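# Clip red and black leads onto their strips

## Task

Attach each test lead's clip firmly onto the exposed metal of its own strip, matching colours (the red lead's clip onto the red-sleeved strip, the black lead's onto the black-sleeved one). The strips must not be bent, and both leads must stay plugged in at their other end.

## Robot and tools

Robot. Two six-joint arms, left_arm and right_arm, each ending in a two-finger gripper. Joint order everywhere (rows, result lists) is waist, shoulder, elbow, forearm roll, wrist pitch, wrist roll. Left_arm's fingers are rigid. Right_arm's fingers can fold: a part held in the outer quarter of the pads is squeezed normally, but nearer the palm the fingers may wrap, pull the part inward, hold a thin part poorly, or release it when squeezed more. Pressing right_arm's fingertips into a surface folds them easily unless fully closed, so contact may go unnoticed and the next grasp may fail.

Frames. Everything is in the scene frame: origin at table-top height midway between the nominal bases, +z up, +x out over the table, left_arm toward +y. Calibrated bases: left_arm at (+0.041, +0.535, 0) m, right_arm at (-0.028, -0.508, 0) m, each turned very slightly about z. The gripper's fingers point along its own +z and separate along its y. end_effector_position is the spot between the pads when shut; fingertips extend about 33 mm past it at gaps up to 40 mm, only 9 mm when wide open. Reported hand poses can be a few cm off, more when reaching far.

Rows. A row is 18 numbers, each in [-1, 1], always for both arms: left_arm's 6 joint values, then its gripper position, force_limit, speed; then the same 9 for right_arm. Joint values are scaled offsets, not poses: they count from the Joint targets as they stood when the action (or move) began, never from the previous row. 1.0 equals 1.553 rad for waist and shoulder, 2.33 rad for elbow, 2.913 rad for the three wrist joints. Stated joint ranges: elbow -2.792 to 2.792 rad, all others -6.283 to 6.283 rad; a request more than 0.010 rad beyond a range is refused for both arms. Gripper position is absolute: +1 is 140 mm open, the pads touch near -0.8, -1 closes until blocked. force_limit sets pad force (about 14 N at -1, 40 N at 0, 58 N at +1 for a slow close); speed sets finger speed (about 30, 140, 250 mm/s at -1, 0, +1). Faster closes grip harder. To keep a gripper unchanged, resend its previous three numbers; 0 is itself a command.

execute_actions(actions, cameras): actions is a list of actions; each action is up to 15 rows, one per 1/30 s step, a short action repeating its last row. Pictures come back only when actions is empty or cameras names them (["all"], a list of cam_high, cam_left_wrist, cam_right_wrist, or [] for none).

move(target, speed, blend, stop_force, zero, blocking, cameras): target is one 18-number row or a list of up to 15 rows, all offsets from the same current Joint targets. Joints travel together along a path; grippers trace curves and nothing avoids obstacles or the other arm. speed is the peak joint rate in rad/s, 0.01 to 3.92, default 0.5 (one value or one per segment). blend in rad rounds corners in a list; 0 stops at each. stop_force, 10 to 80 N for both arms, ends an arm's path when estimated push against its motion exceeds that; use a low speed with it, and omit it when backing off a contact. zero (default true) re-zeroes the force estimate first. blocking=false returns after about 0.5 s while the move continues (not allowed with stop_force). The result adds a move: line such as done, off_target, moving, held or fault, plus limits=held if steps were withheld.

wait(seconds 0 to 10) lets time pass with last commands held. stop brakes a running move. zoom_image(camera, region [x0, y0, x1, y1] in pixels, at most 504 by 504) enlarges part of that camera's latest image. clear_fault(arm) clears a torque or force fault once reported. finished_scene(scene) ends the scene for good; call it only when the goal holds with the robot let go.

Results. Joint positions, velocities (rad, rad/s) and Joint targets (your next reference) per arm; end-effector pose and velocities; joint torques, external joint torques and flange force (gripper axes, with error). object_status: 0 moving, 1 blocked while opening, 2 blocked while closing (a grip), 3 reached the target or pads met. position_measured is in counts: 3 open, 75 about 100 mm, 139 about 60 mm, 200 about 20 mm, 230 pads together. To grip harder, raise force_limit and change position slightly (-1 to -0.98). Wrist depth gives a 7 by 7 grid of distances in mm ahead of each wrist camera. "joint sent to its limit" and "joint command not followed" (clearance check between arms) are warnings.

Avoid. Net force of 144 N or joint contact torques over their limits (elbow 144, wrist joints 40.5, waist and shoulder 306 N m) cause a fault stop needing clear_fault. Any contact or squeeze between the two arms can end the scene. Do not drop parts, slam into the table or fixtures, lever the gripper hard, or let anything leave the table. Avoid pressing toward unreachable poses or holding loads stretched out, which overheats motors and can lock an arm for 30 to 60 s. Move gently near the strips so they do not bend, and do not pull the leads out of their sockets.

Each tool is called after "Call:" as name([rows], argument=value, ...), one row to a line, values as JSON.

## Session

Call:
execute_actions(actions=[])

Call:
zoom_image(camera="cam_high", region=[360, 80, 520, 200])

Scene clock: 0.00 s.
left_arm: end_effector_position=(+0.1209, +1.0633, +0.1627) position_measured=3 object_status=3 end_effector_quat_wxyz=(-0.010, +0.105, +0.994, -0.025) | right_arm: end_effector_position=(+0.6421, -1.0097, +0.2871) position_measured=3 object_status=3 end_effector_quat_wxyz=(-0.129, +0.820, -0.225, +0.511)
Joint positions: left_arm=[1.335 0.103 1.981 0.016 1.11 -0.021] | right_arm=[-1.014 0.259 1.915 1.467 0.832 0.101]
Joint velocities: within noise
Joint torques (N m): no reading
External joint torques (N m): no reading
Flange force (N): no reading
Wrist depth (mm): cam_left_wrist=[277 274 273 269 267 266 263 / 288 284 282 281 279 276 270 / 300 298 296 292 290 289 286 / 313 305 307 305 301 298 294 / - 110 322 317 317 133 307 / - 339 337 334 329 132 91 / - 358 354 353 346 342 -] | cam_right_wrist=[3274 2911 2943 3011 870 2278 1858 / 3493 2911 3046 4158 757 - - / - 3969 4440 639 612 - - / 4596 - 809 615 535 442 - / 4596 122 - - 455 138 114 / - 105 - 530 - 377 102 / - - - - 395 - -]
Joint targets: left_arm=[1.335 0.103 1.981 0.016 1.110 -0.021] | right_arm=[-1.014 0.259 1.915 1.467 0.832 0.101]
Tool commands: left_gripper/position=+1.0 left_gripper/force_limit=+1.0 left_gripper/speed=+1.0 right_gripper/position=+1.0 right_gripper/force_limit=+1.0 right_gripper/speed=+1.0
camera_calibration:
cam_left_wrist: T_world_to_cam=[[0.150458, 0.987921, -0.0370843, -1.05565], [0.960869, -0.137308, 0.240576, 0.0111164], [0.232578, -0.0718298, -0.969922, 0.351432], [0, 0, 0, 1]] pos_world=[0.0664143, 1.06967, 0.299039]
cam_right_wrist: T_world_to_cam=[[-0.239865, -0.856697, -0.456656, -0.570886], [-0.605923, 0.499632, -0.619052, 1.08751], [0.7585, 0.128209, -0.638937, -0.0318878], [0, 0, 0, 1]] pos_world=[0.5462, -1.02834, 0.392154]

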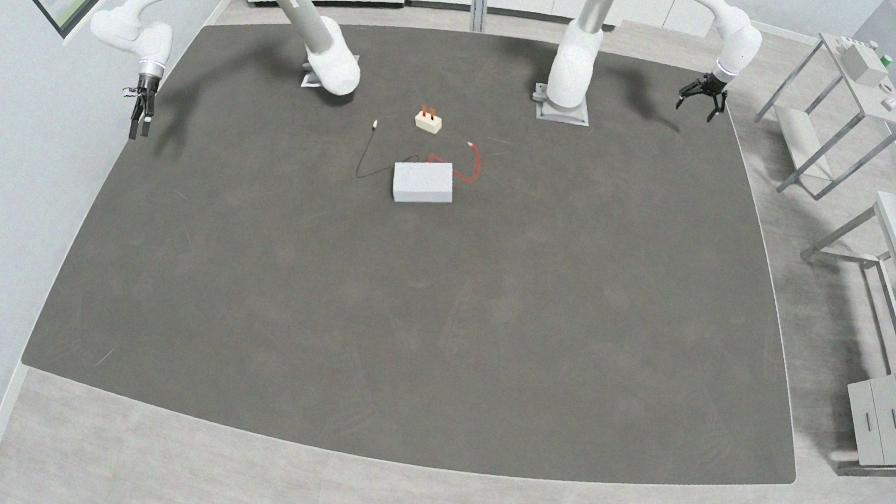

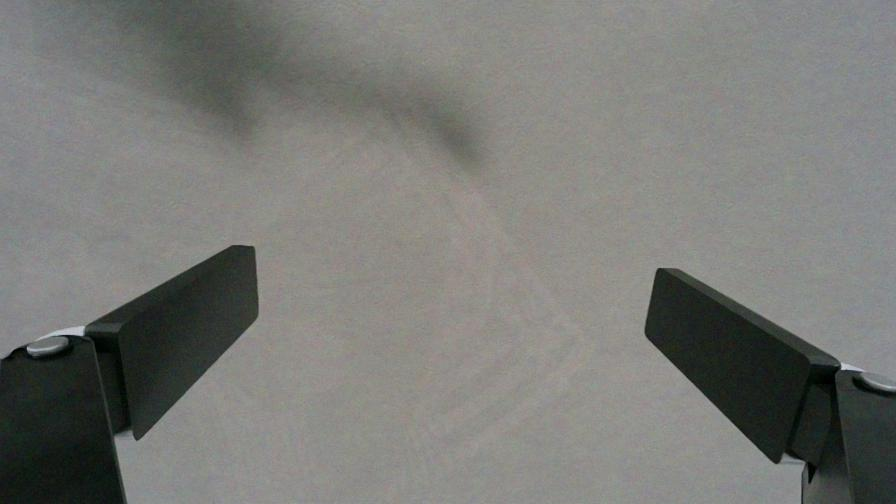

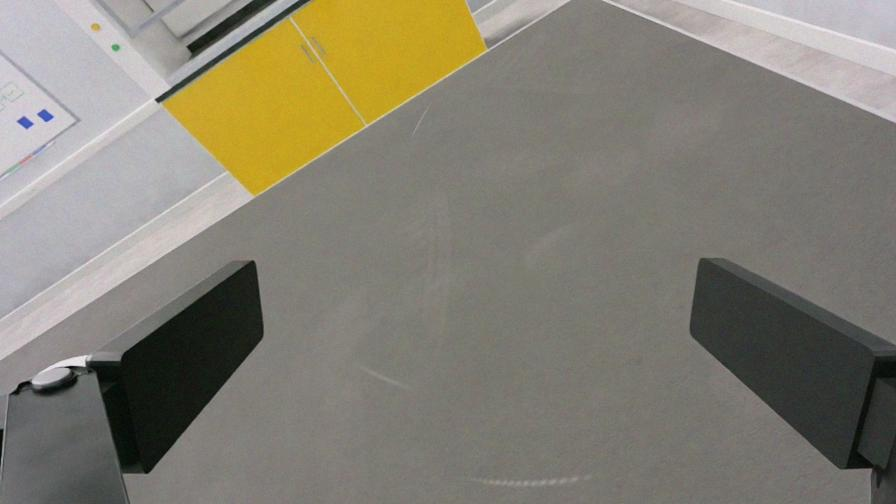

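Scaled by 3.150 from the camera's 896x504 image, which has a finer 1280x720 frame.

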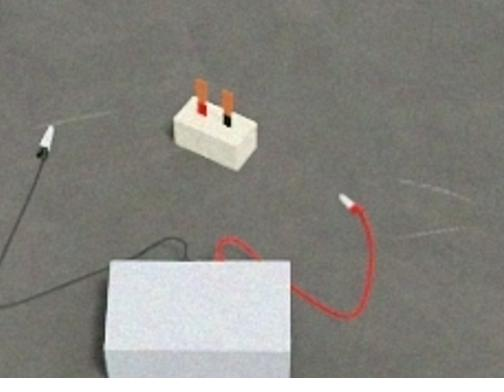

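Call:
move([
  [-1,-0.1027,-0.0035,-0.0055,0.0396,1,-0.29,1,-0.5,0,0,0,0,0,0,1,1,1],
], speed=1.2)

Call:
move([
  [-0.47,0,0,0,0,0,-0.29,1,-0.5,0,0,0,0,0,0,1,1,1],
], speed=0.8, cameras=["cam_left_wrist"])

Call:
zoom_image(camera="cam_left_wrist", region=[350, 60, 590, 260])

Scene clock: 30.93 s.
left_arm: end_effector_position=(+0.5286, +0.4682, +0.2496) position_measured=165 object_status=3 end_effector_quat_wxyz=(+0.000, +0.723, -0.691, +0.000) | right_arm: end_effector_position=(+0.6421, -1.0097, +0.2871) position_measured=3 object_status=3 end_effector_quat_wxyz=(-0.129, +0.820, -0.225, +0.511)
Joint positions: left_arm=[-0.218 -0.057 1.973 0 1.225 2.891] | right_arm=[-1.014 0.259 1.915 1.467 0.832 0.101]
Joint torques (N m): left_arm=[2.72 -40.54 -37.06 3.95 0.18 0.45] | right_arm=[-1.81 -62.84 -36.89 2.3 1.38 -0.55]
External joint torques (N m): left_arm=[-2.66 6.74 -2.66 0.08 -0.21 -0.45] | right_arm=[2.11 -3.45 -2.25 -0.27 -0.38 0.53]
Flange force (N): left_arm=[8.9 -13.5 0.8] | right_arm=[5.5 -5.7 -0.4]
Wrist depth (mm): cam_left_wrist=[339 342 342 346 349 350 353 / 353 357 357 360 363 366 370 / 369 371 375 374 380 381 383 / 386 389 389 396 393 403 400 / 402 402 94 415 120 416 408 / - - - 434 75 - 455 / - - - 460 - - 67] | cam_right_wrist=[3082 3082 2943 - - 2673 1955 / 4158 3119 3195 - 665 - 485 / 4678 4030 - 710 642 - 442 / - 1015 773 - 555 430 - / 4678 121 625 571 465 138 108 / - 105 563 463 - 372 102 / - 587 - - 386 - -]
Joint targets: left_arm=[-0.219 -0.057 1.973 0.000 1.225 2.891] | right_arm=[-1.014 0.259 1.915 1.467 0.832 0.101]
move: done

Scene clock: 32.50 s.
left_arm: end_effector_position=(+0.3600, +0.1601, +0.2496) position_measured=165 object_status=3 end_effector_quat_wxyz=(+0.000, -0.428, +0.904, +0.000) | right_arm: end_effector_position=(+0.6421, -1.0097, +0.2871) position_measured=3 object_status=3 end_effector_quat_wxyz=(-0.129, +0.820, -0.225, +0.511)
Joint positions: left_arm=[-0.949 -0.057 1.973 0 1.225 2.891] | right_arm=[-1.014 0.259 1.915 1.467 0.832 0.101]
Joint torques (N m): left_arm=[0.75 -40.84 -37.33 3.95 0.16 0.34] | right_arm=[-1.93 -62.97 -36.95 2.31 1.34 -0.54]
External joint torques (N m): left_arm=[-0.67 7.05 -2.38 0.09 -0.19 -0.34] | right_arm=[1.81 -2.58 -1.88 -0.27 -0.36 0.52]
Flange force (N): left_arm=[4.7 -14.6 1.3] | right_arm=[4.9 -4.6 0.0]
Wrist depth (mm): cam_left_wrist=[335 341 343 350 347 350 350 / 292 353 - 360 364 366 378 / 300 331 372 375 378 381 386 / 317 319 391 389 393 401 399 / 400 325 94 421 119 416 405 / - - - 432 75 95 438 / - - - 452 - - 67] | cam_right_wrist=[3234 3274 2943 2977 - 2519 1871 / 5346 2911 3156 - - 609 509 / 3402 3358 2787 732 597 - - / - 989 809 - 525 461 - / - 121 625 - - 138 108 / - 112 - - 432 384 102 / - - - 409 - 341 94]
Joint targets: left_arm=[-0.949 -0.057 1.973 0.000 1.225 2.891] | right_arm=[-1.014 0.259 1.915 1.467 0.832 0.101]
move: done
camera_calibration:
cam_left_wrist: T_world_to_cam=[[-0.80932, 0.5872, 0.0140658, 0.200736], [0.570207, 0.779703, 0.258701, -0.374212], [0.140942, 0.217393, -0.965855, 0.300966], [0, 0, 0, 1]] pos_world=[0.333419, 0.108475, 0.384676]
Images, in order (width x height): cam_left_wrist 896x504.

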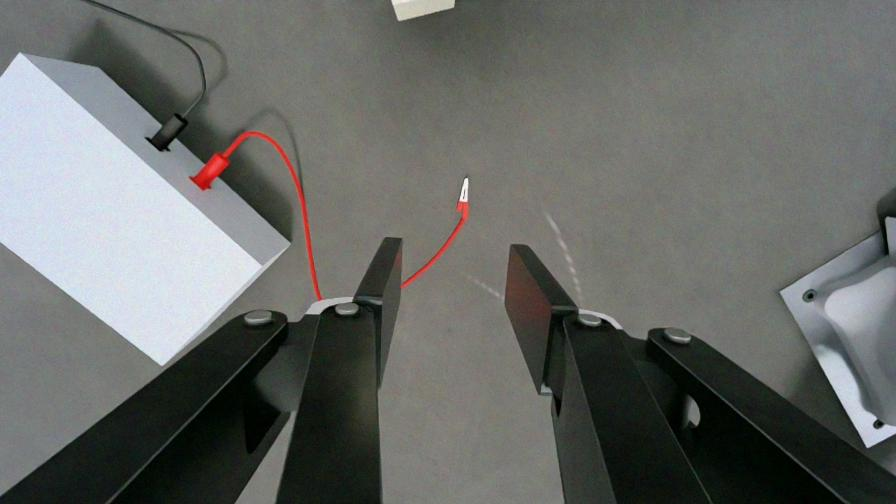

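Scaled by 2.100 from the camera's 896x504 image, which has a finer 1280x720 frame.

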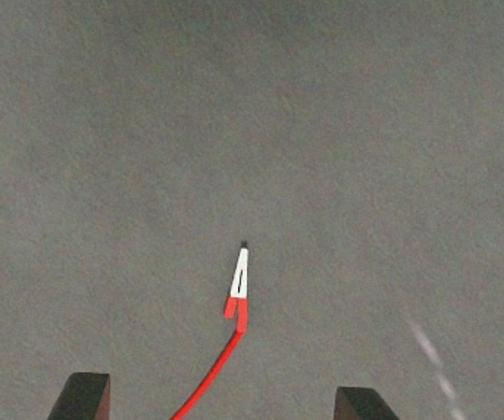

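Call:
move([
  [0.0158,0.1017,0.1020,0,-0.1358,0.0243,-0.48,-0.5,-0.5,0,0,0,0,0,0,1,1,1],
], speed=0.3, cameras=["cam_left_wrist"])

Call:
zoom_image(camera="cam_left_wrist", region=[380, 150, 540, 330])

Scene clock: 61.43 s.
left_arm: end_effector_position=(+0.3593, +0.1805, +0.0594) position_measured=190 object_status=3 end_effector_quat_wxyz=(+0.000, -0.407, +0.913, +0.000) | right_arm: end_effector_position=(+0.6421, -1.0097, +0.2871) position_measured=3 object_status=3 end_effector_quat_wxyz=(-0.129, +0.820, -0.225, +0.511)
Joint positions: left_arm=[-0.924 0.101 2.211 0 0.83 2.962] | right_arm=[-1.014 0.259 1.915 1.467 0.832 0.101]
Joint torques (N m): left_arm=[2.29 -49.66 -28.68 3.15 0.34 0.37] | right_arm=[-1.74 -62.87 -36.95 2.28 1.34 -0.5]
External joint torques (N m): left_arm=[-2.27 8 -2.46 0 -0.36 -0.37] | right_arm=[1.79 -2.85 -2.06 -0.24 -0.36 0.48]
Flange force (N): left_arm=[7.2 -14.9 9.5] | right_arm=[5.0 -4.7 -0.1]
Wrist depth (mm): cam_left_wrist=[172 172 173 174 176 178 179 / 178 180 181 182 183 185 186 / 186 188 189 190 192 193 194 / 194 196 198 196 200 203 204 / 187 204 94 204 112 211 213 / 197 68 - 217 74 219 225 / - - - 231 - 72 233] | cam_right_wrist=[- 3011 2879 2977 932 2147 1898 / 3742 3046 3316 - 667 619 1758 / 4366 3969 - - - 490 459 / - 4851 - 699 - 469 407 / - 122 670 - - 138 108 / - 105 - - - 382 102 / - 525 507 - 374 340 -]
Joint targets: left_arm=[-0.924 0.101 2.211 0.000 0.830 2.962] | right_arm=[-1.014 0.259 1.915 1.467 0.832 0.101]
move: done
camera_calibration:
cam_left_wrist: T_world_to_cam=[[-0.781152, 0.624179, 0.0141956, 0.174133], [0.605858, 0.75234, 0.258692, -0.348448], [0.15079, 0.210678, -0.965856, 0.110582], [0, 0, 0, 1]] pos_world=[0.33046, 0.130163, 0.194475]
Images, in order (width x height): cam_left_wrist 896x504.

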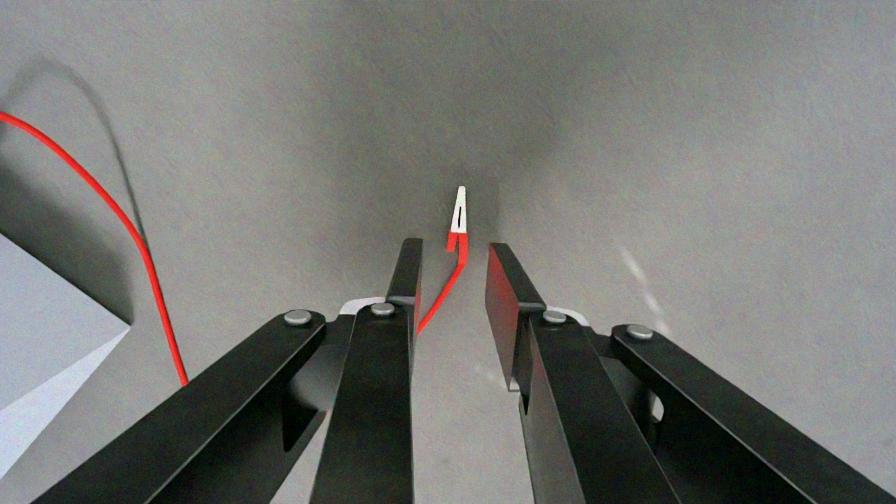

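Scaled by 2.800 from the camera's 896x504 image, which has a finer 1280x720 frame.

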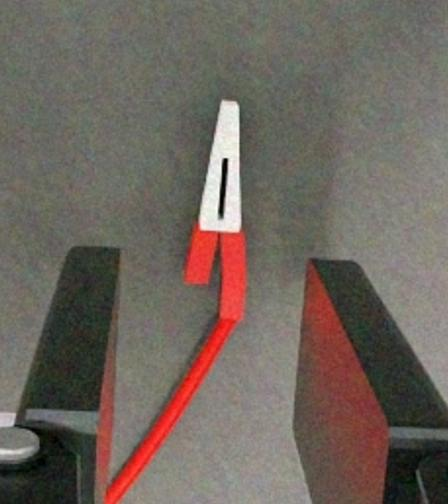

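Call:
move([
  [0,0.0217,0.0085,0,-0.0184,0,-0.48,-0.5,-0.5,0,0,0,0,0,0,1,1,1],
], speed=0.06)

Call:
execute_actions([
  [[0,0,0,0,0,0,-1,-0.5,-1,0,0,0,0,0,0,1,1,1]],
  [[0,0,0,0,0,0,-1,-0.5,-1,0,0,0,0,0,0,1,1,1]],
], cameras=["cam_left_wrist"])

Call:
zoom_image(camera="cam_left_wrist", region=[380, 150, 540, 330])

Scene clock: 77.33 s.
left_arm: end_effector_position=(+0.3593, +0.1805, +0.0354) position_measured=190 object_status=3 end_effector_quat_wxyz=(+0.000, -0.407, +0.913, +0.000) | right_arm: end_effector_position=(+0.6421, -1.0097, +0.2871) position_measured=3 object_status=3 end_effector_quat_wxyz=(-0.129, +0.820, -0.225, +0.511)
Joint positions: left_arm=[-0.924 0.135 2.231 0 0.776 2.962] | right_arm=[-1.014 0.259 1.915 1.467 0.832 0.101]
Joint torques (N m): left_arm=[2.32 -51.24 -27.03 2.91 0.25 0.38] | right_arm=[-1.67 -62.92 -36.95 2.31 1.34 -0.56]
External joint torques (N m): left_arm=[-2.29 7.7 -2.49 0.09 -0.26 -0.38] | right_arm=[1.96 -2.93 -1.84 -0.3 -0.34 0.54]
Flange force (N): left_arm=[7.2 -14.2 9.8] | right_arm=[4.9 -5.2 -0.3]
Wrist depth (mm): cam_left_wrist=[150 151 152 153 154 155 156 / 157 157 158 159 161 162 163 / 163 164 165 166 168 169 171 / 170 172 173 172 174 177 179 / 177 178 93 133 112 186 188 / 184 68 - 192 74 86 198 / - - - 203 - 72 204] | cam_right_wrist=[2757 2911 2817 3156 - 2147 1701 / 3316 3119 3119 2448 - - 497 / 4158 3316 - 742 593 - 438 / 3852 4294 796 - - 432 387 / - 122 - - - 138 114 / - 105 556 487 - - 102 / - 582 497 - - - 97]
Joint targets: left_arm=[-0.924 0.135 2.231 0.000 0.776 2.962] | right_arm=[-1.014 0.259 1.915 1.467 0.832 0.101]
move: done

Scene clock: 78.53 s.
left_arm: end_effector_position=(+0.3593, +0.1805, +0.0354) position_measured=221 object_status=2 end_effector_quat_wxyz=(+0.000, -0.407, +0.913, +0.000) | right_arm: end_effector_position=(+0.6421, -1.0097, +0.2871) position_measured=3 object_status=3 end_effector_quat_wxyz=(-0.129, +0.820, -0.225, +0.511)
Joint positions: left_arm=[-0.924 0.135 2.231 0 0.776 2.962] | right_arm=[-1.014 0.259 1.915 1.467 0.832 0.101]
Joint torques (N m): left_arm=[2.07 -50 -26.53 2.99 0.11 0.33] | right_arm=[-1.88 -62.98 -37.04 2.29 1.36 -0.57]
External joint torques (N m): left_arm=[-2.06 6.55 -2.98 0 -0.13 -0.33] | right_arm=[1.63 -2.87 -1.93 -0.24 -0.38 0.54]
External joint torques at the end of the 1st action: left_arm=[-2.33 7.26 -2.23 0.02 -0.15 -0.35] | right_arm=[1.94 -2.91 -1.96 -0.28 -0.31 0.54]
Flange force (N): left_arm=[6.5 -13.6 7.5] | right_arm=[4.9 -4.8 -0.4]
Flange force at the end of the 1st action (N): left_arm=[7.1 -13.1 9.2] | right_arm=[5.0 -5.0 -0.2]
Wrist depth (mm): cam_left_wrist=[150 151 151 152 154 155 157 / 157 157 158 160 161 161 163 / 163 164 165 166 168 169 170 / 171 171 173 172 176 177 179 / 177 180 178 98 104 186 188 / 187 182 82 - 83 192 198 / - - - - - 67 206] | cam_right_wrist=[3316 3046 2977 3119 - 2183 1770 / 3638 2879 3119 932 - - 493 / - 4030 989 782 - 526 444 / 4093 3910 816 - - - - / - 122 - - - 137 108 / - 105 568 - 409 382 102 / - 530 531 - 383 - -]
Joint targets: left_arm=[-0.924 0.135 2.231 0.000 0.776 2.962] | right_arm=[-1.014 0.259 1.915 1.467 0.832 0.101]
camera_calibration:
cam_left_wrist: T_world_to_cam=[[-0.781152, 0.624179, 0.0141956, 0.174474], [0.605858, 0.75234, 0.258692, -0.342239], [0.15079, 0.210678, -0.965856, 0.0874018], [0, 0, 0, 1]] pos_world=[0.33046, 0.130163, 0.170475]
Images, in order (width x height): cam_left_wrist 896x504.

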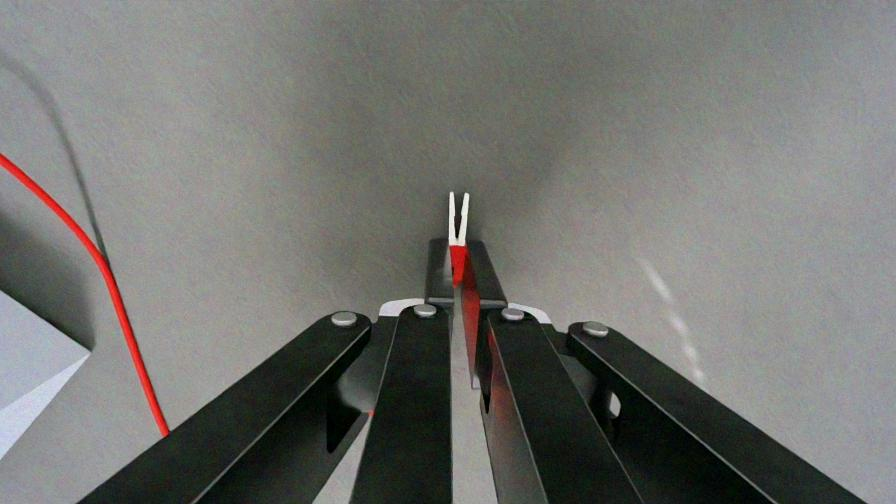

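Scaled by 2.800 from the camera's 896x504 image, which has a finer 1280x720 frame.

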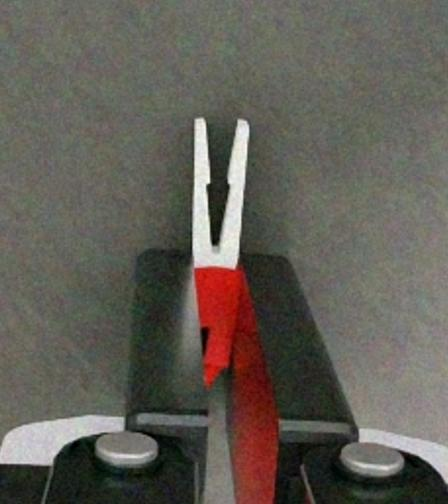

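Call:
move([
  [0,-0.1016,-0.0566,0,0.0994,0,-1,-0.5,-1,0,0,0,0,0,0,1,1,1],
  [-0.2648,0.0739,-0.2156,0,0.1331,0.8533,-1,-0.5,-1,0,0,0,0,0,0,1,1,1],
], speed=[0.25,0.8], blend=0.03, cameras=["cam_left_wrist","cam_high"])

Call:
zoom_image(camera="cam_left_wrist", region=[350, 0, 630, 280])

Call:
zoom_image(camera="cam_high", region=[380, 80, 470, 160])

Scene clock: 103.17 s.
left_arm: end_effector_position=(+0.2381, -0.1029, +0.1994) position_measured=221 object_status=2 end_effector_quat_wxyz=(+0.000, +0.857, +0.516, +0.000) | right_arm: end_effector_position=(+0.6421, -1.0097, +0.2871) position_measured=3 object_status=3 end_effector_quat_wxyz=(-0.129, +0.820, -0.225, +0.511)
Joint positions: left_arm=[-1.336 0.25 1.728 0 1.164 5.448] | right_arm=[-1.014 0.259 1.915 1.467 0.832 0.101]
Joint torques (N m): left_arm=[2.13 -72.99 -36.27 4 0.12 -0.03] | right_arm=[-1.74 -62.61 -36.94 2.28 1.36 -0.53]
External joint torques (N m): left_arm=[-2.11 8.62 -2.27 -0.01 -0.09 0.03] | right_arm=[1.62 -3.8 -2.25 -0.22 -0.37 0.5]
Flange force (N): left_arm=[-14.3 10.0 3.2] | right_arm=[5.3 -5.6 -1.3]
Wrist depth (mm): cam_left_wrist=[296 297 299 261 302 303 310 / 309 312 309 308 316 317 319 / 320 324 325 326 328 331 333 / 335 338 340 334 339 343 351 / 352 353 348 98 102 364 365 / 368 69 82 - 83 379 384 / - - - - - 67 398] | cam_right_wrist=[- 2879 2757 2977 - 2183 2047 / 3447 3119 3195 916 684 585 - / 3119 4294 916 682 - - 437 / 4943 3447 - 566 - 146 401 / - 122 691 519 - 137 108 / - 105 - - 427 376 102 / - - 513 430 - - -]
Joint targets: left_arm=[-1.336 0.250 1.728 0.000 1.164 5.448] | right_arm=[-1.014 0.259 1.915 1.467 0.832 0.101]
move: done
camera_calibration:
cam_left_wrist: T_world_to_cam=[[0.909205, -0.416107, 0.0141884, -0.255204], [-0.405367, -0.876934, 0.258194, -0.0247407], [-0.0949941, -0.240503, -0.965989, 0.335892], [0, 0, 0, 1]] pos_world=[0.253911, -0.047105, 0.334477]
Images, in order (width x height): cam_high 896x504, cam_left_wrist 896x504.

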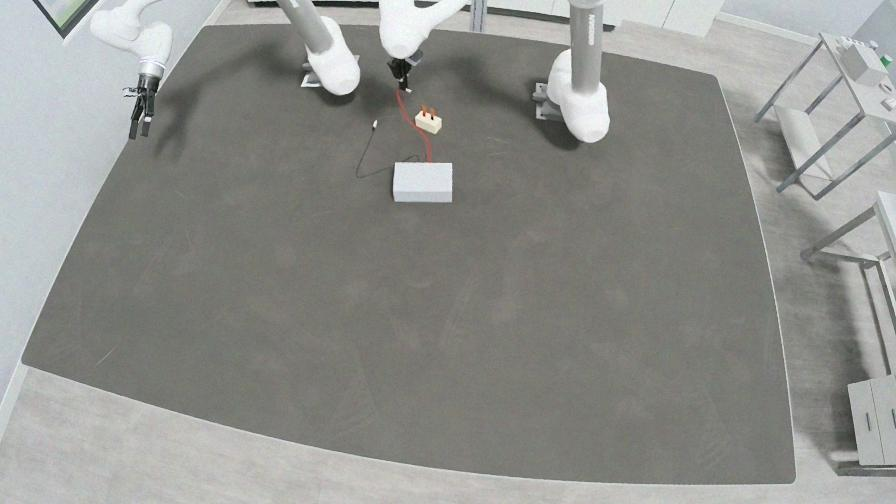

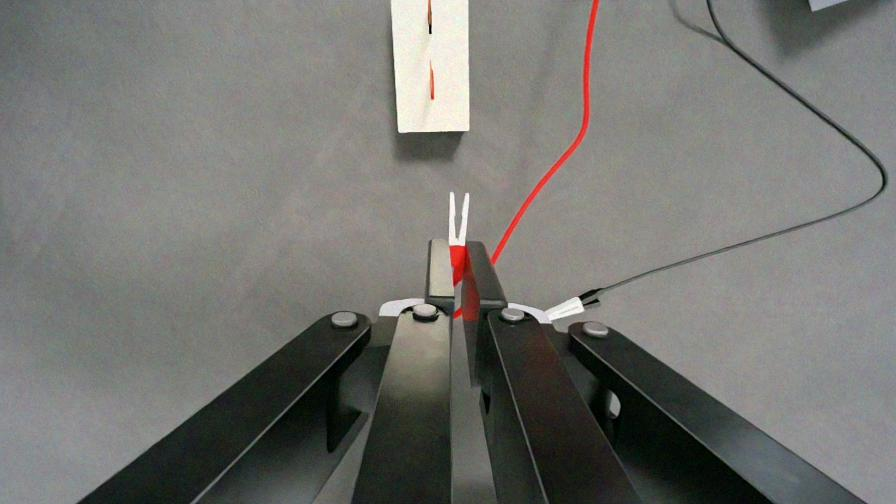

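Scaled by 1.800 from the camera's 896x504 image, which has a finer 1280x720 frame.

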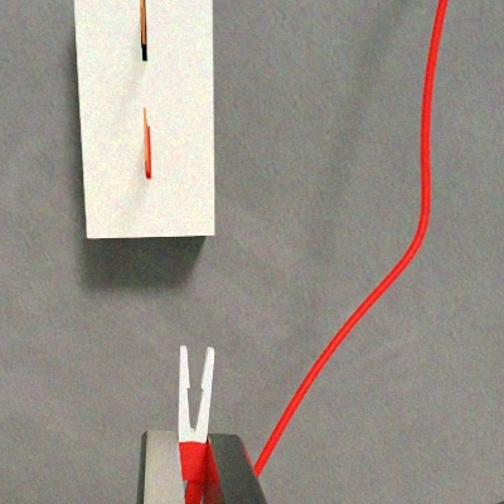

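Scaled by 5.600 from the camera's 896x504 image, which has a finer 1280x720 frame.

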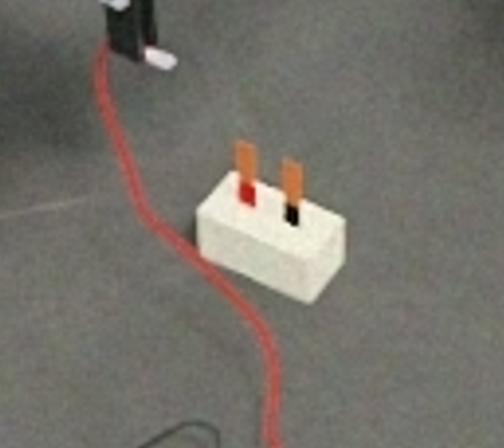

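Call:
move([
  [0.01,0.0178,0.0547,0,-0.0532,-0.0251,-1,-0.5,-1,0,0,0,0,0,0,1,1,1],
], speed=0.15, cameras=["cam_left_wrist","cam_high"])

Call:
zoom_image(camera="cam_left_wrist", region=[400, 0, 510, 260])

Call:
zoom_image(camera="cam_left_wrist", region=[420, 0, 490, 130])

Call:
zoom_image(camera="cam_high", region=[390, 85, 460, 145])

Scene clock: 126.27 s.
left_arm: end_effector_position=(+0.2418, -0.0767, +0.1183) position_measured=221 object_status=2 end_effector_quat_wxyz=(+0.000, +0.833, +0.553, +0.000) | right_arm: end_effector_position=(+0.6421, -1.0097, +0.2871) position_measured=3 object_status=3 end_effector_quat_wxyz=(-0.129, +0.820, -0.225, +0.511)
Joint positions: left_arm=[-1.32 0.277 1.856 0 1.009 5.375] | right_arm=[-1.014 0.259 1.915 1.467 0.832 0.101]
Joint torques (N m): left_arm=[2.65 -72.41 -33.62 3.62 0.26 0.05] | right_arm=[-1.9 -62.75 -36.87 2.32 1.35 -0.54]
External joint torques (N m): left_arm=[-2.65 8.24 -2.07 0.08 -0.23 -0.05] | right_arm=[1.71 -3.16 -1.92 -0.27 -0.36 0.52]
Flange force (N): left_arm=[-14.4 6.9 5.9] | right_arm=[4.9 -5.2 -0.8]
Wrist depth (mm): cam_left_wrist=[224 226 226 188 229 231 232 / 233 235 238 195 238 240 241 / 244 245 247 203 249 250 253 / 254 256 257 255 260 263 264 / 265 268 265 98 267 275 277 / 279 275 82 - 83 286 290 / - - - - - 67 302] | cam_right_wrist=[- 3274 2911 3046 809 2258 1912 / 3540 2817 3119 916 716 - 1416 / 3402 4093 1000 697 - - 441 / 5239 1011 - 665 528 434 - / - 121 611 - - 138 108 / - 105 565 495 416 379 102 / - 569 507 451 - 339 -]
Joint targets: left_arm=[-1.320 0.277 1.856 0.000 1.009 5.375] | right_arm=[-1.014 0.259 1.915 1.467 0.832 0.101]
move: done
camera_calibration:
cam_left_wrist: T_world_to_cam=[[0.942383, -0.334242, 0.0140384, -0.248153], [-0.326367, -0.909344, 0.258027, -0.000997935], [-0.0734775, -0.247742, -0.966036, 0.258517], [0, 0, 0, 1]] pos_world=[0.252525, -0.0198052, 0.253477]
Images, in order (width x height): cam_high 896x504, cam_left_wrist 896x504.

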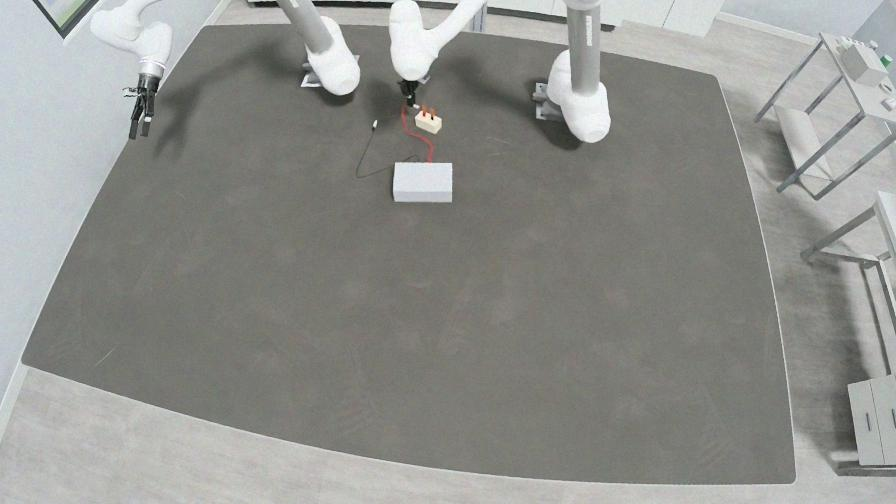

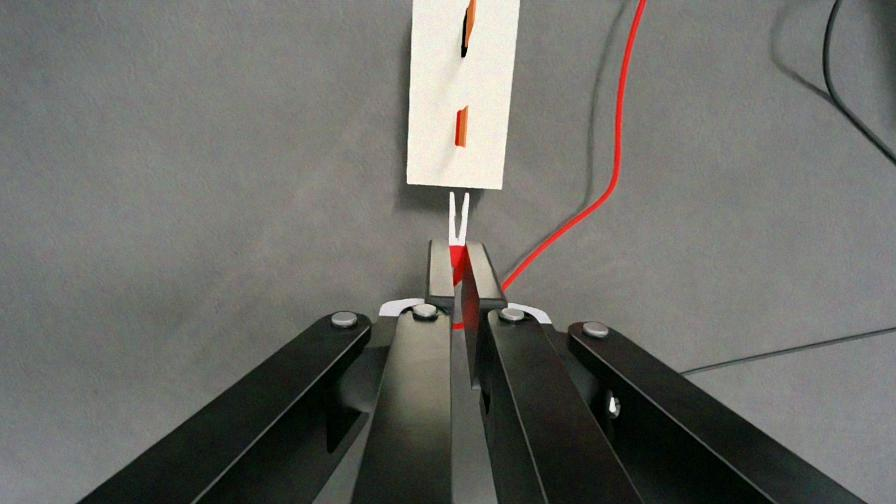

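Scaled by 1.938 from the camera's 896x504 image, which has a finer 1280x720 frame.

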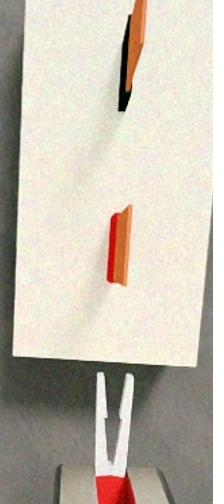

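Scaled by 3.877 from the camera's 896x504 image, which has a finer 1280x720 frame.

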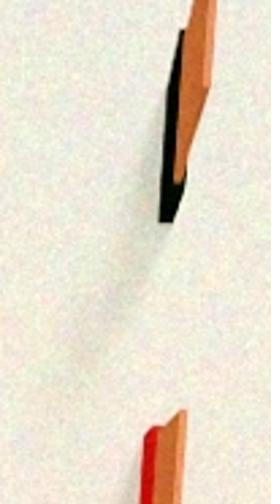

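Scaled by 7.200 from the camera's 896x504 image, which has a finer 1280x720 frame.

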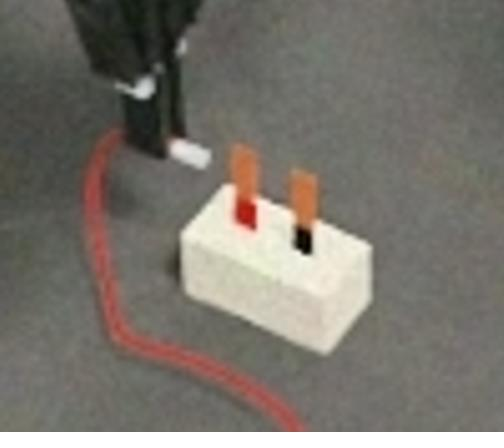

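Call:
zoom_image(camera="cam_left_wrist", region=[430, 90, 500, 200])

Scaled by 4.582 from the camera's 896x504 image, which has a finer 1280x720 frame.

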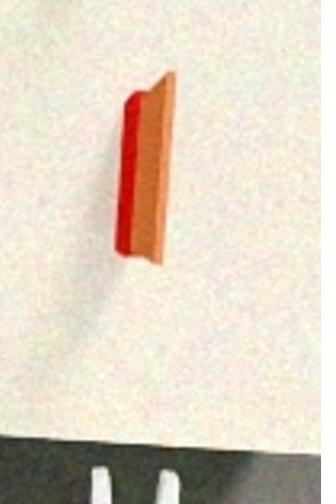

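Call:
move([
  [0.0195,-0.0203,0.0183,0,-0.0038,0.0104,-1,-0.5,-1,0,0,0,0,0,0,1,1,1],
], speed=0.035, stop_force=12, cameras=["cam_left_wrist","cam_high"])

Call:
zoom_image(camera="cam_left_wrist", region=[420, 140, 500, 260])

Call:
zoom_image(camera="cam_high", region=[390, 85, 460, 145])

Scene clock: 153.73 s.
left_arm: end_effector_position=(+0.2537, -0.0490, +0.1181) position_measured=221 object_status=2 end_effector_quat_wxyz=(+0.000, +0.833, +0.553, +0.000) | right_arm: end_effector_position=(+0.6421, -1.0097, +0.2871) position_measured=3 object_status=3 end_effector_quat_wxyz=(-0.129, +0.820, -0.225, +0.511)
Joint positions: left_arm=[-1.29 0.246 1.898 0 0.998 5.405] | right_arm=[-1.014 0.259 1.915 1.467 0.832 0.101]
Joint torques (N m): left_arm=[2.46 -68.91 -32.86 3.64 0.18 0.38] | right_arm=[-1.78 -62.92 -36.92 2.31 1.36 -0.55]
External joint torques (N m): left_arm=[-2.44 8.07 -2.59 0.03 -0.15 -0.37] | right_arm=[1.98 -2.99 -2.03 -0.29 -0.37 0.52]
Flange force (N): left_arm=[-14.9 7.7 5.4] | right_arm=[5.1 -5.2 -0.2]
Wrist depth (mm): cam_left_wrist=[224 225 227 225 230 230 231 / 233 235 236 195 238 240 241 / 244 244 246 203 249 250 252 / 254 256 257 211 260 262 264 / 265 267 264 98 100 275 276 / 278 275 82 - 83 286 290 / - - - - - 67 303] | cam_right_wrist=[2943 2787 2977 3082 870 2911 1819 / 3690 2977 3316 932 691 595 1758 / - 3910 981 - 594 498 463 / - 1069 742 599 - 433 392 / - 122 628 531 484 138 114 / - 105 - 480 426 369 103 / - - 491 434 384 344 -]
Joint targets: left_arm=[-1.290 0.246 1.898 0.000 0.998 5.405] | right_arm=[-1.014 0.259 1.915 1.467 0.832 0.101]
move: done
camera_calibration:
cam_left_wrist: T_world_to_cam=[[0.942413, -0.334158, 0.0140136, -0.250201], [-0.32628, -0.909375, 0.258029, 0.0281612], [-0.0734788, -0.247742, -0.966036, 0.265971], [0, 0, 0, 1]] pos_world=[0.264524, 0.00789469, 0.253177]
Images, in order (width x height): cam_high 896x504, cam_left_wrist 896x504.

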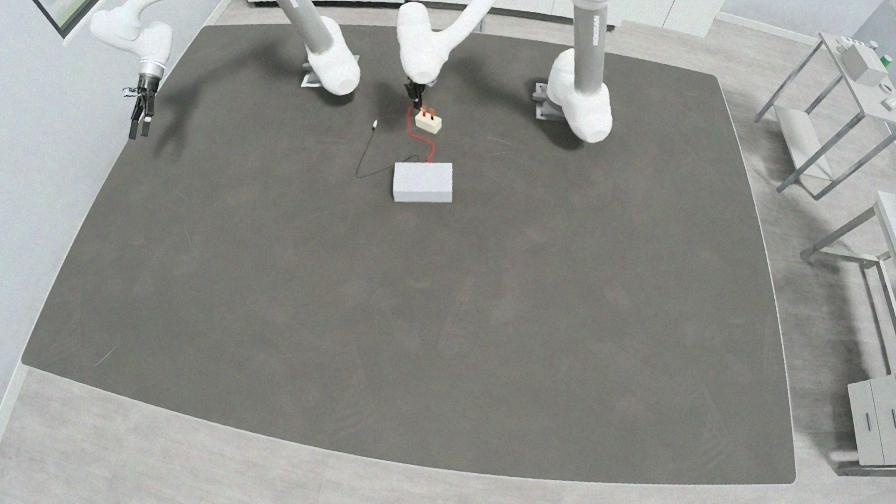

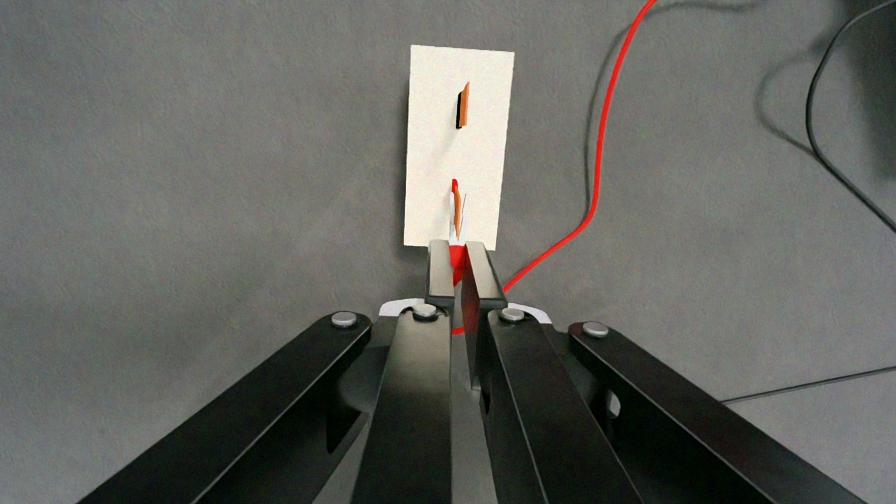

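Scaled by 4.200 from the camera's 896x504 image, which has a finer 1280x720 frame.

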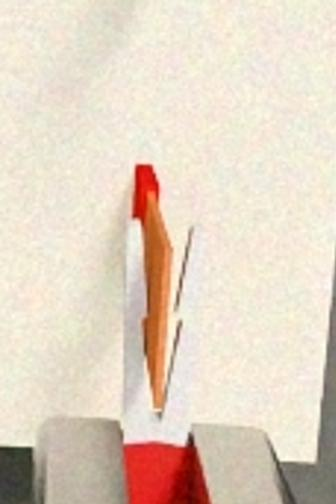

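Scaled by 7.200 from the camera's 896x504 image, which has a finer 1280x720 frame.

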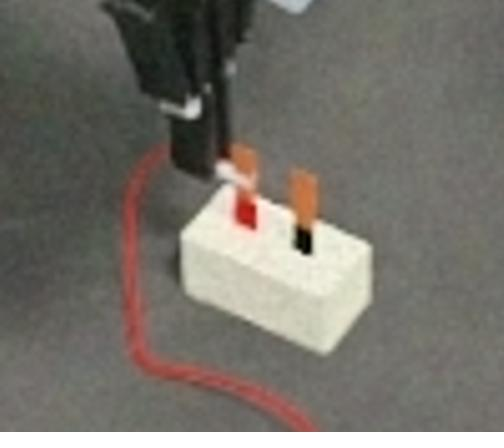

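Call:
execute_actions([
  [[0,0,0,0,0,0,-0.48,-0.5,-1,0,0,0,0,0,0,1,1,1]],
  [[0,0,0,0,0,0,-0.48,-0.5,-1,0,0,0,0,0,0,1,1,1]],
], cameras=["cam_left_wrist"])

Call:
zoom_image(camera="cam_left_wrist", region=[410, 140, 510, 320])

Scene clock: 170.63 s.
left_arm: end_effector_position=(+0.2537, -0.0490, +0.1181) position_measured=190 object_status=3 end_effector_quat_wxyz=(+0.000, +0.833, +0.553, +0.000) | right_arm: end_effector_position=(+0.6421, -1.0097, +0.2871) position_measured=3 object_status=3 end_effector_quat_wxyz=(-0.129, +0.820, -0.225, +0.511)
Joint positions: left_arm=[-1.29 0.246 1.898 0 0.998 5.405] | right_arm=[-1.014 0.259 1.915 1.467 0.832 0.101]
Joint torques (N m): left_arm=[2.31 -68.96 -32.62 3.71 0.19 0.35] | right_arm=[-1.9 -62.61 -36.89 2.31 1.32 -0.52]
External joint torques (N m): left_arm=[-2.28 8.28 -2.69 -0.05 -0.15 -0.35] | right_arm=[1.95 -2.74 -1.78 -0.29 -0.33 0.5]
External joint torques at the end of the 1st action: left_arm=[-1.95 7.86 -2.47 0 -0.11 -0.32] | right_arm=[1.59 -3.07 -2.12 -0.3 -0.33 0.53]
Flange force (N): left_arm=[-15.1 8.2 5.5] | right_arm=[4.7 -5.0 -0.1]
Flange force at the end of the 1st action (N): left_arm=[-14.0 8.0 5.2] | right_arm=[5.3 -4.8 -0.7]
Wrist depth (mm): cam_left_wrist=[224 225 225 226 226 233 231 / 233 234 236 195 238 240 241 / 244 246 246 203 249 250 252 / 254 256 255 210 261 262 264 / 264 264 93 135 115 274 276 / 276 - - 282 74 86 290 / - - - 300 - 72 301] | cam_right_wrist=[- 2911 3011 4294 862 2278 1912 / 2943 2817 2594 - 682 601 521 / 4093 4030 - 665 573 521 447 / 5136 1023 801 - - 141 - / - 121 684 - - 137 108 / - 105 542 456 416 375 102 / - - 510 - 379 336 -]
Joint targets: left_arm=[-1.290 0.246 1.898 0.000 0.998 5.405] | right_arm=[-1.014 0.259 1.915 1.467 0.832 0.101]
camera_calibration:
cam_left_wrist: T_world_to_cam=[[0.942413, -0.334158, 0.0140136, -0.250201], [-0.32628, -0.909375, 0.258029, 0.0281612], [-0.0734788, -0.247742, -0.966036, 0.265971], [0, 0, 0, 1]] pos_world=[0.264524, 0.00789469, 0.253177]
Images, in order (width x height): cam_left_wrist 896x504.

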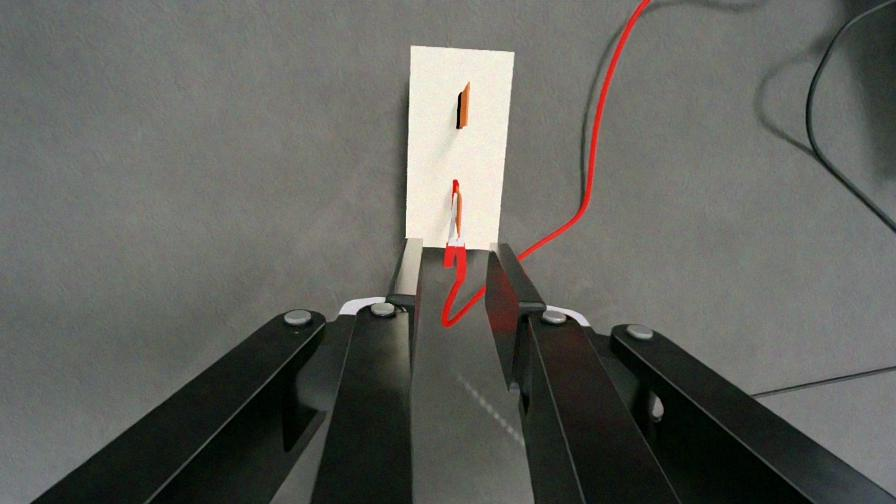

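Scaled by 2.800 from the camera's 896x504 image, which has a finer 1280x720 frame.

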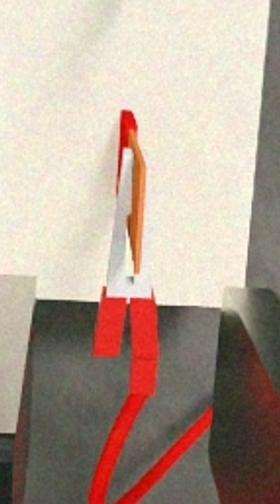

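Call:
move([
  [0,-0.0330,-0.0261,0,0.0384,0,-0.48,-0.5,-1,0,0,0,0,0,0,1,1,1],
  [0.0098,0.1272,-0.1894,0,0.0837,-0.6414,-0.48,-0.5,-1,0,0,0,0,0,0,1,1,1],
], speed=[0.15,0.8], blend=0.02, cameras=["cam_left_wrist","cam_high"])

Call:
zoom_image(camera="cam_left_wrist", region=[380, 100, 540, 300])

Call:
zoom_image(camera="cam_high", region=[390, 85, 460, 145])

Scene clock: 202.27 s.
left_arm: end_effector_position=(+0.3156, -0.2119, +0.1990) position_measured=190 object_status=3 end_effector_quat_wxyz=(+0.000, +0.043, +0.999, +0.000) | right_arm: end_effector_position=(+0.6421, -1.0097, +0.2871) position_measured=3 object_status=3 end_effector_quat_wxyz=(-0.129, +0.820, -0.225, +0.511)
Joint positions: left_arm=[-1.274 0.443 1.457 0 1.242 3.537] | right_arm=[-1.014 0.259 1.915 1.467 0.832 0.101]
Joint torques (N m): left_arm=[2.32 -93.51 -37 4.01 0.17 0.38] | right_arm=[-1.74 -62.57 -37 2.31 1.36 -0.52]
External joint torques (N m): left_arm=[-2.32 8.88 -2.89 0.04 -0.16 -0.38] | right_arm=[1.87 -3.42 -2 -0.28 -0.37 0.49]
Flange force (N): left_arm=[-5.4 -19.6 1.7] | right_arm=[4.9 -5.6 -0.8]
Wrist depth (mm): cam_left_wrist=[133 175 295 299 302 304 305 / 175 308 314 312 314 292 316 / 319 321 324 324 330 330 334 / 331 336 339 337 343 346 349 / 351 348 94 131 115 361 366 / 362 - - 371 74 345 382 / - - - - - 72 321] | cam_right_wrist=[2817 2911 3011 2847 903 2318 1807 / 3969 3234 2787 2847 657 - 497 / 5136 3447 - 738 - 527 461 / - - - 613 - 432 - / 4596 122 648 538 - 137 108 / - 112 567 491 - 384 102 / - 545 491 456 375 - -]
Joint targets: left_arm=[-1.274 0.443 1.457 0.000 1.242 3.537] | right_arm=[-1.014 0.259 1.915 1.467 0.832 0.101]
move: done
camera_calibration:
cam_left_wrist: T_world_to_cam=[[0.0280822, 0.999498, 0.0146341, 0.20695], [0.965495, -0.0309128, 0.258581, -0.342335], [0.258904, 0.00686765, -0.965879, 0.257467], [0, 0, 0, 1]] pos_world=[0.258052, -0.219197, 0.334175]
Images, in order (width x height): cam_high 896x504, cam_left_wrist 896x504.

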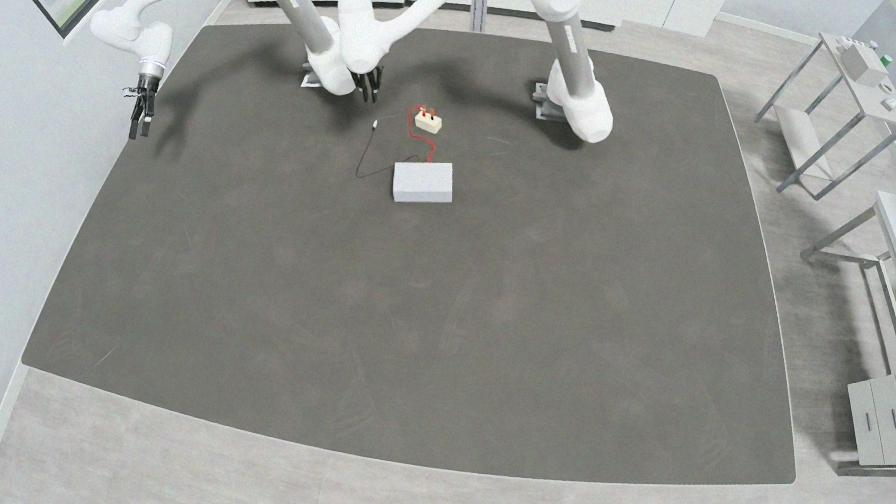

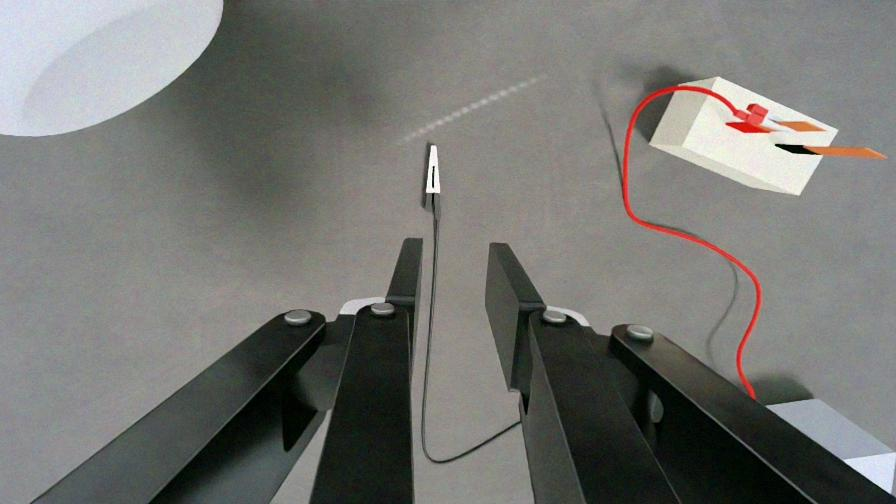

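Scaled by 2.520 from the camera's 896x504 image, which has a finer 1280x720 frame.

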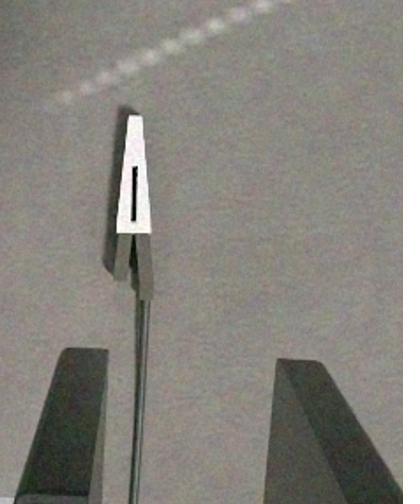

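Scaled by 7.200 from the camera's 896x504 image, which has a finer 1280x720 frame.

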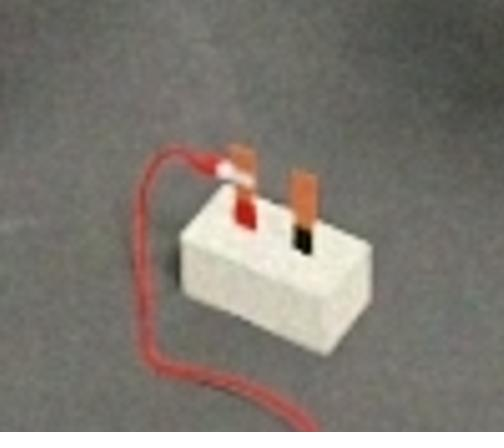

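Call:
move([
  [-0.0023,0.0726,0.0418,0,-0.0721,-0.0102,-0.48,-0.5,-1,0,0,0,0,0,0,1,1,1],
  [-0.0023,0.0857,0.0485,0,-0.0845,-0.0102,-0.48,-0.5,-1,0,0,0,0,0,0,1,1,1],
], speed=[0.2,0.06], blend=0.005, cameras=["cam_left_wrist"])

Call:
zoom_image(camera="cam_left_wrist", region=[380, 120, 540, 330])

Scene clock: 225.63 s.
left_arm: end_effector_position=(+0.3165, -0.2243, +0.0356) position_measured=190 object_status=3 end_effector_quat_wxyz=(+0.000, +0.030, +1.000, +0.000) | right_arm: end_effector_position=(+0.6421, -1.0097, +0.2871) position_measured=3 object_status=3 end_effector_quat_wxyz=(-0.129, +0.820, -0.225, +0.511)
Joint positions: left_arm=[-1.278 0.576 1.57 0 0.996 3.507] | right_arm=[-1.014 0.259 1.915 1.467 0.832 0.101]
Joint torques (N m): left_arm=[2.62 -94.25 -30.01 3.69 -0.65 0.37] | right_arm=[-1.9 -62.64 -36.99 2.29 1.33 -0.54]
External joint torques (N m): left_arm=[-2.58 2.21 -5.29 -0.1 0.67 -0.37] | right_arm=[2.14 -3.37 -2.04 -0.27 -0.34 0.52]
Flange force (N): left_arm=[-2.9 -16.0 -2.4] | right_arm=[5.1 -5.8 -0.4]
Wrist depth (mm): cam_left_wrist=[150 150 151 152 153 154 155 / 156 156 157 159 160 161 162 / 162 163 164 166 167 168 169 / 169 170 172 171 173 176 177 / 177 177 93 134 111 184 185 / 184 68 - 190 74 86 196 / - - - 201 - 72 202] | cam_right_wrist=[2471 3011 2911 3274 862 2471 1898 / 3316 2879 3195 985 - - - / 3910 4158 - - - 511 437 / 4516 - 732 - 526 461 392 / - 121 - - 482 138 114 / - 105 - - - 369 102 / - 573 493 - - - -]
Joint targets: left_arm=[-1.278 0.577 1.570 0.000 0.995 3.507] | right_arm=[-1.014 0.259 1.915 1.467 0.832 0.101]
move: done
camera_calibration:
cam_left_wrist: T_world_to_cam=[[0.00192941, 0.999892, 0.0145723, 0.230153], [0.965975, -0.0056324, 0.258575, -0.295837], [0.258629, 0.0135776, -0.965881, 0.100978], [0, 0, 0, 1]] pos_world=[0.259211, -0.233165, 0.170675]
Images, in order (width x height): cam_left_wrist 896x504.

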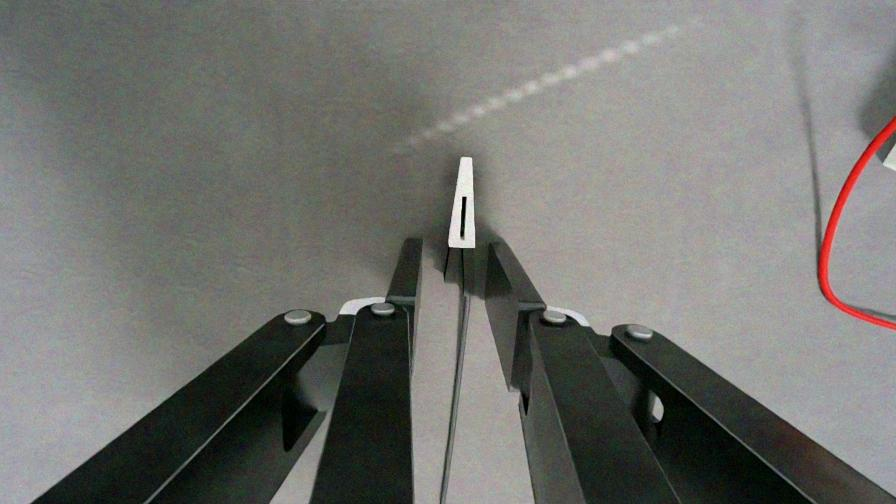

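Scaled by 2.400 from the camera's 896x504 image, which has a finer 1280x720 frame.

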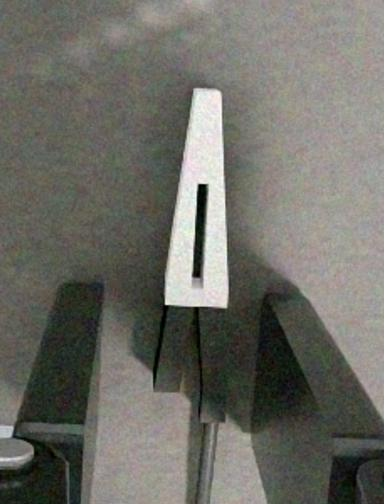

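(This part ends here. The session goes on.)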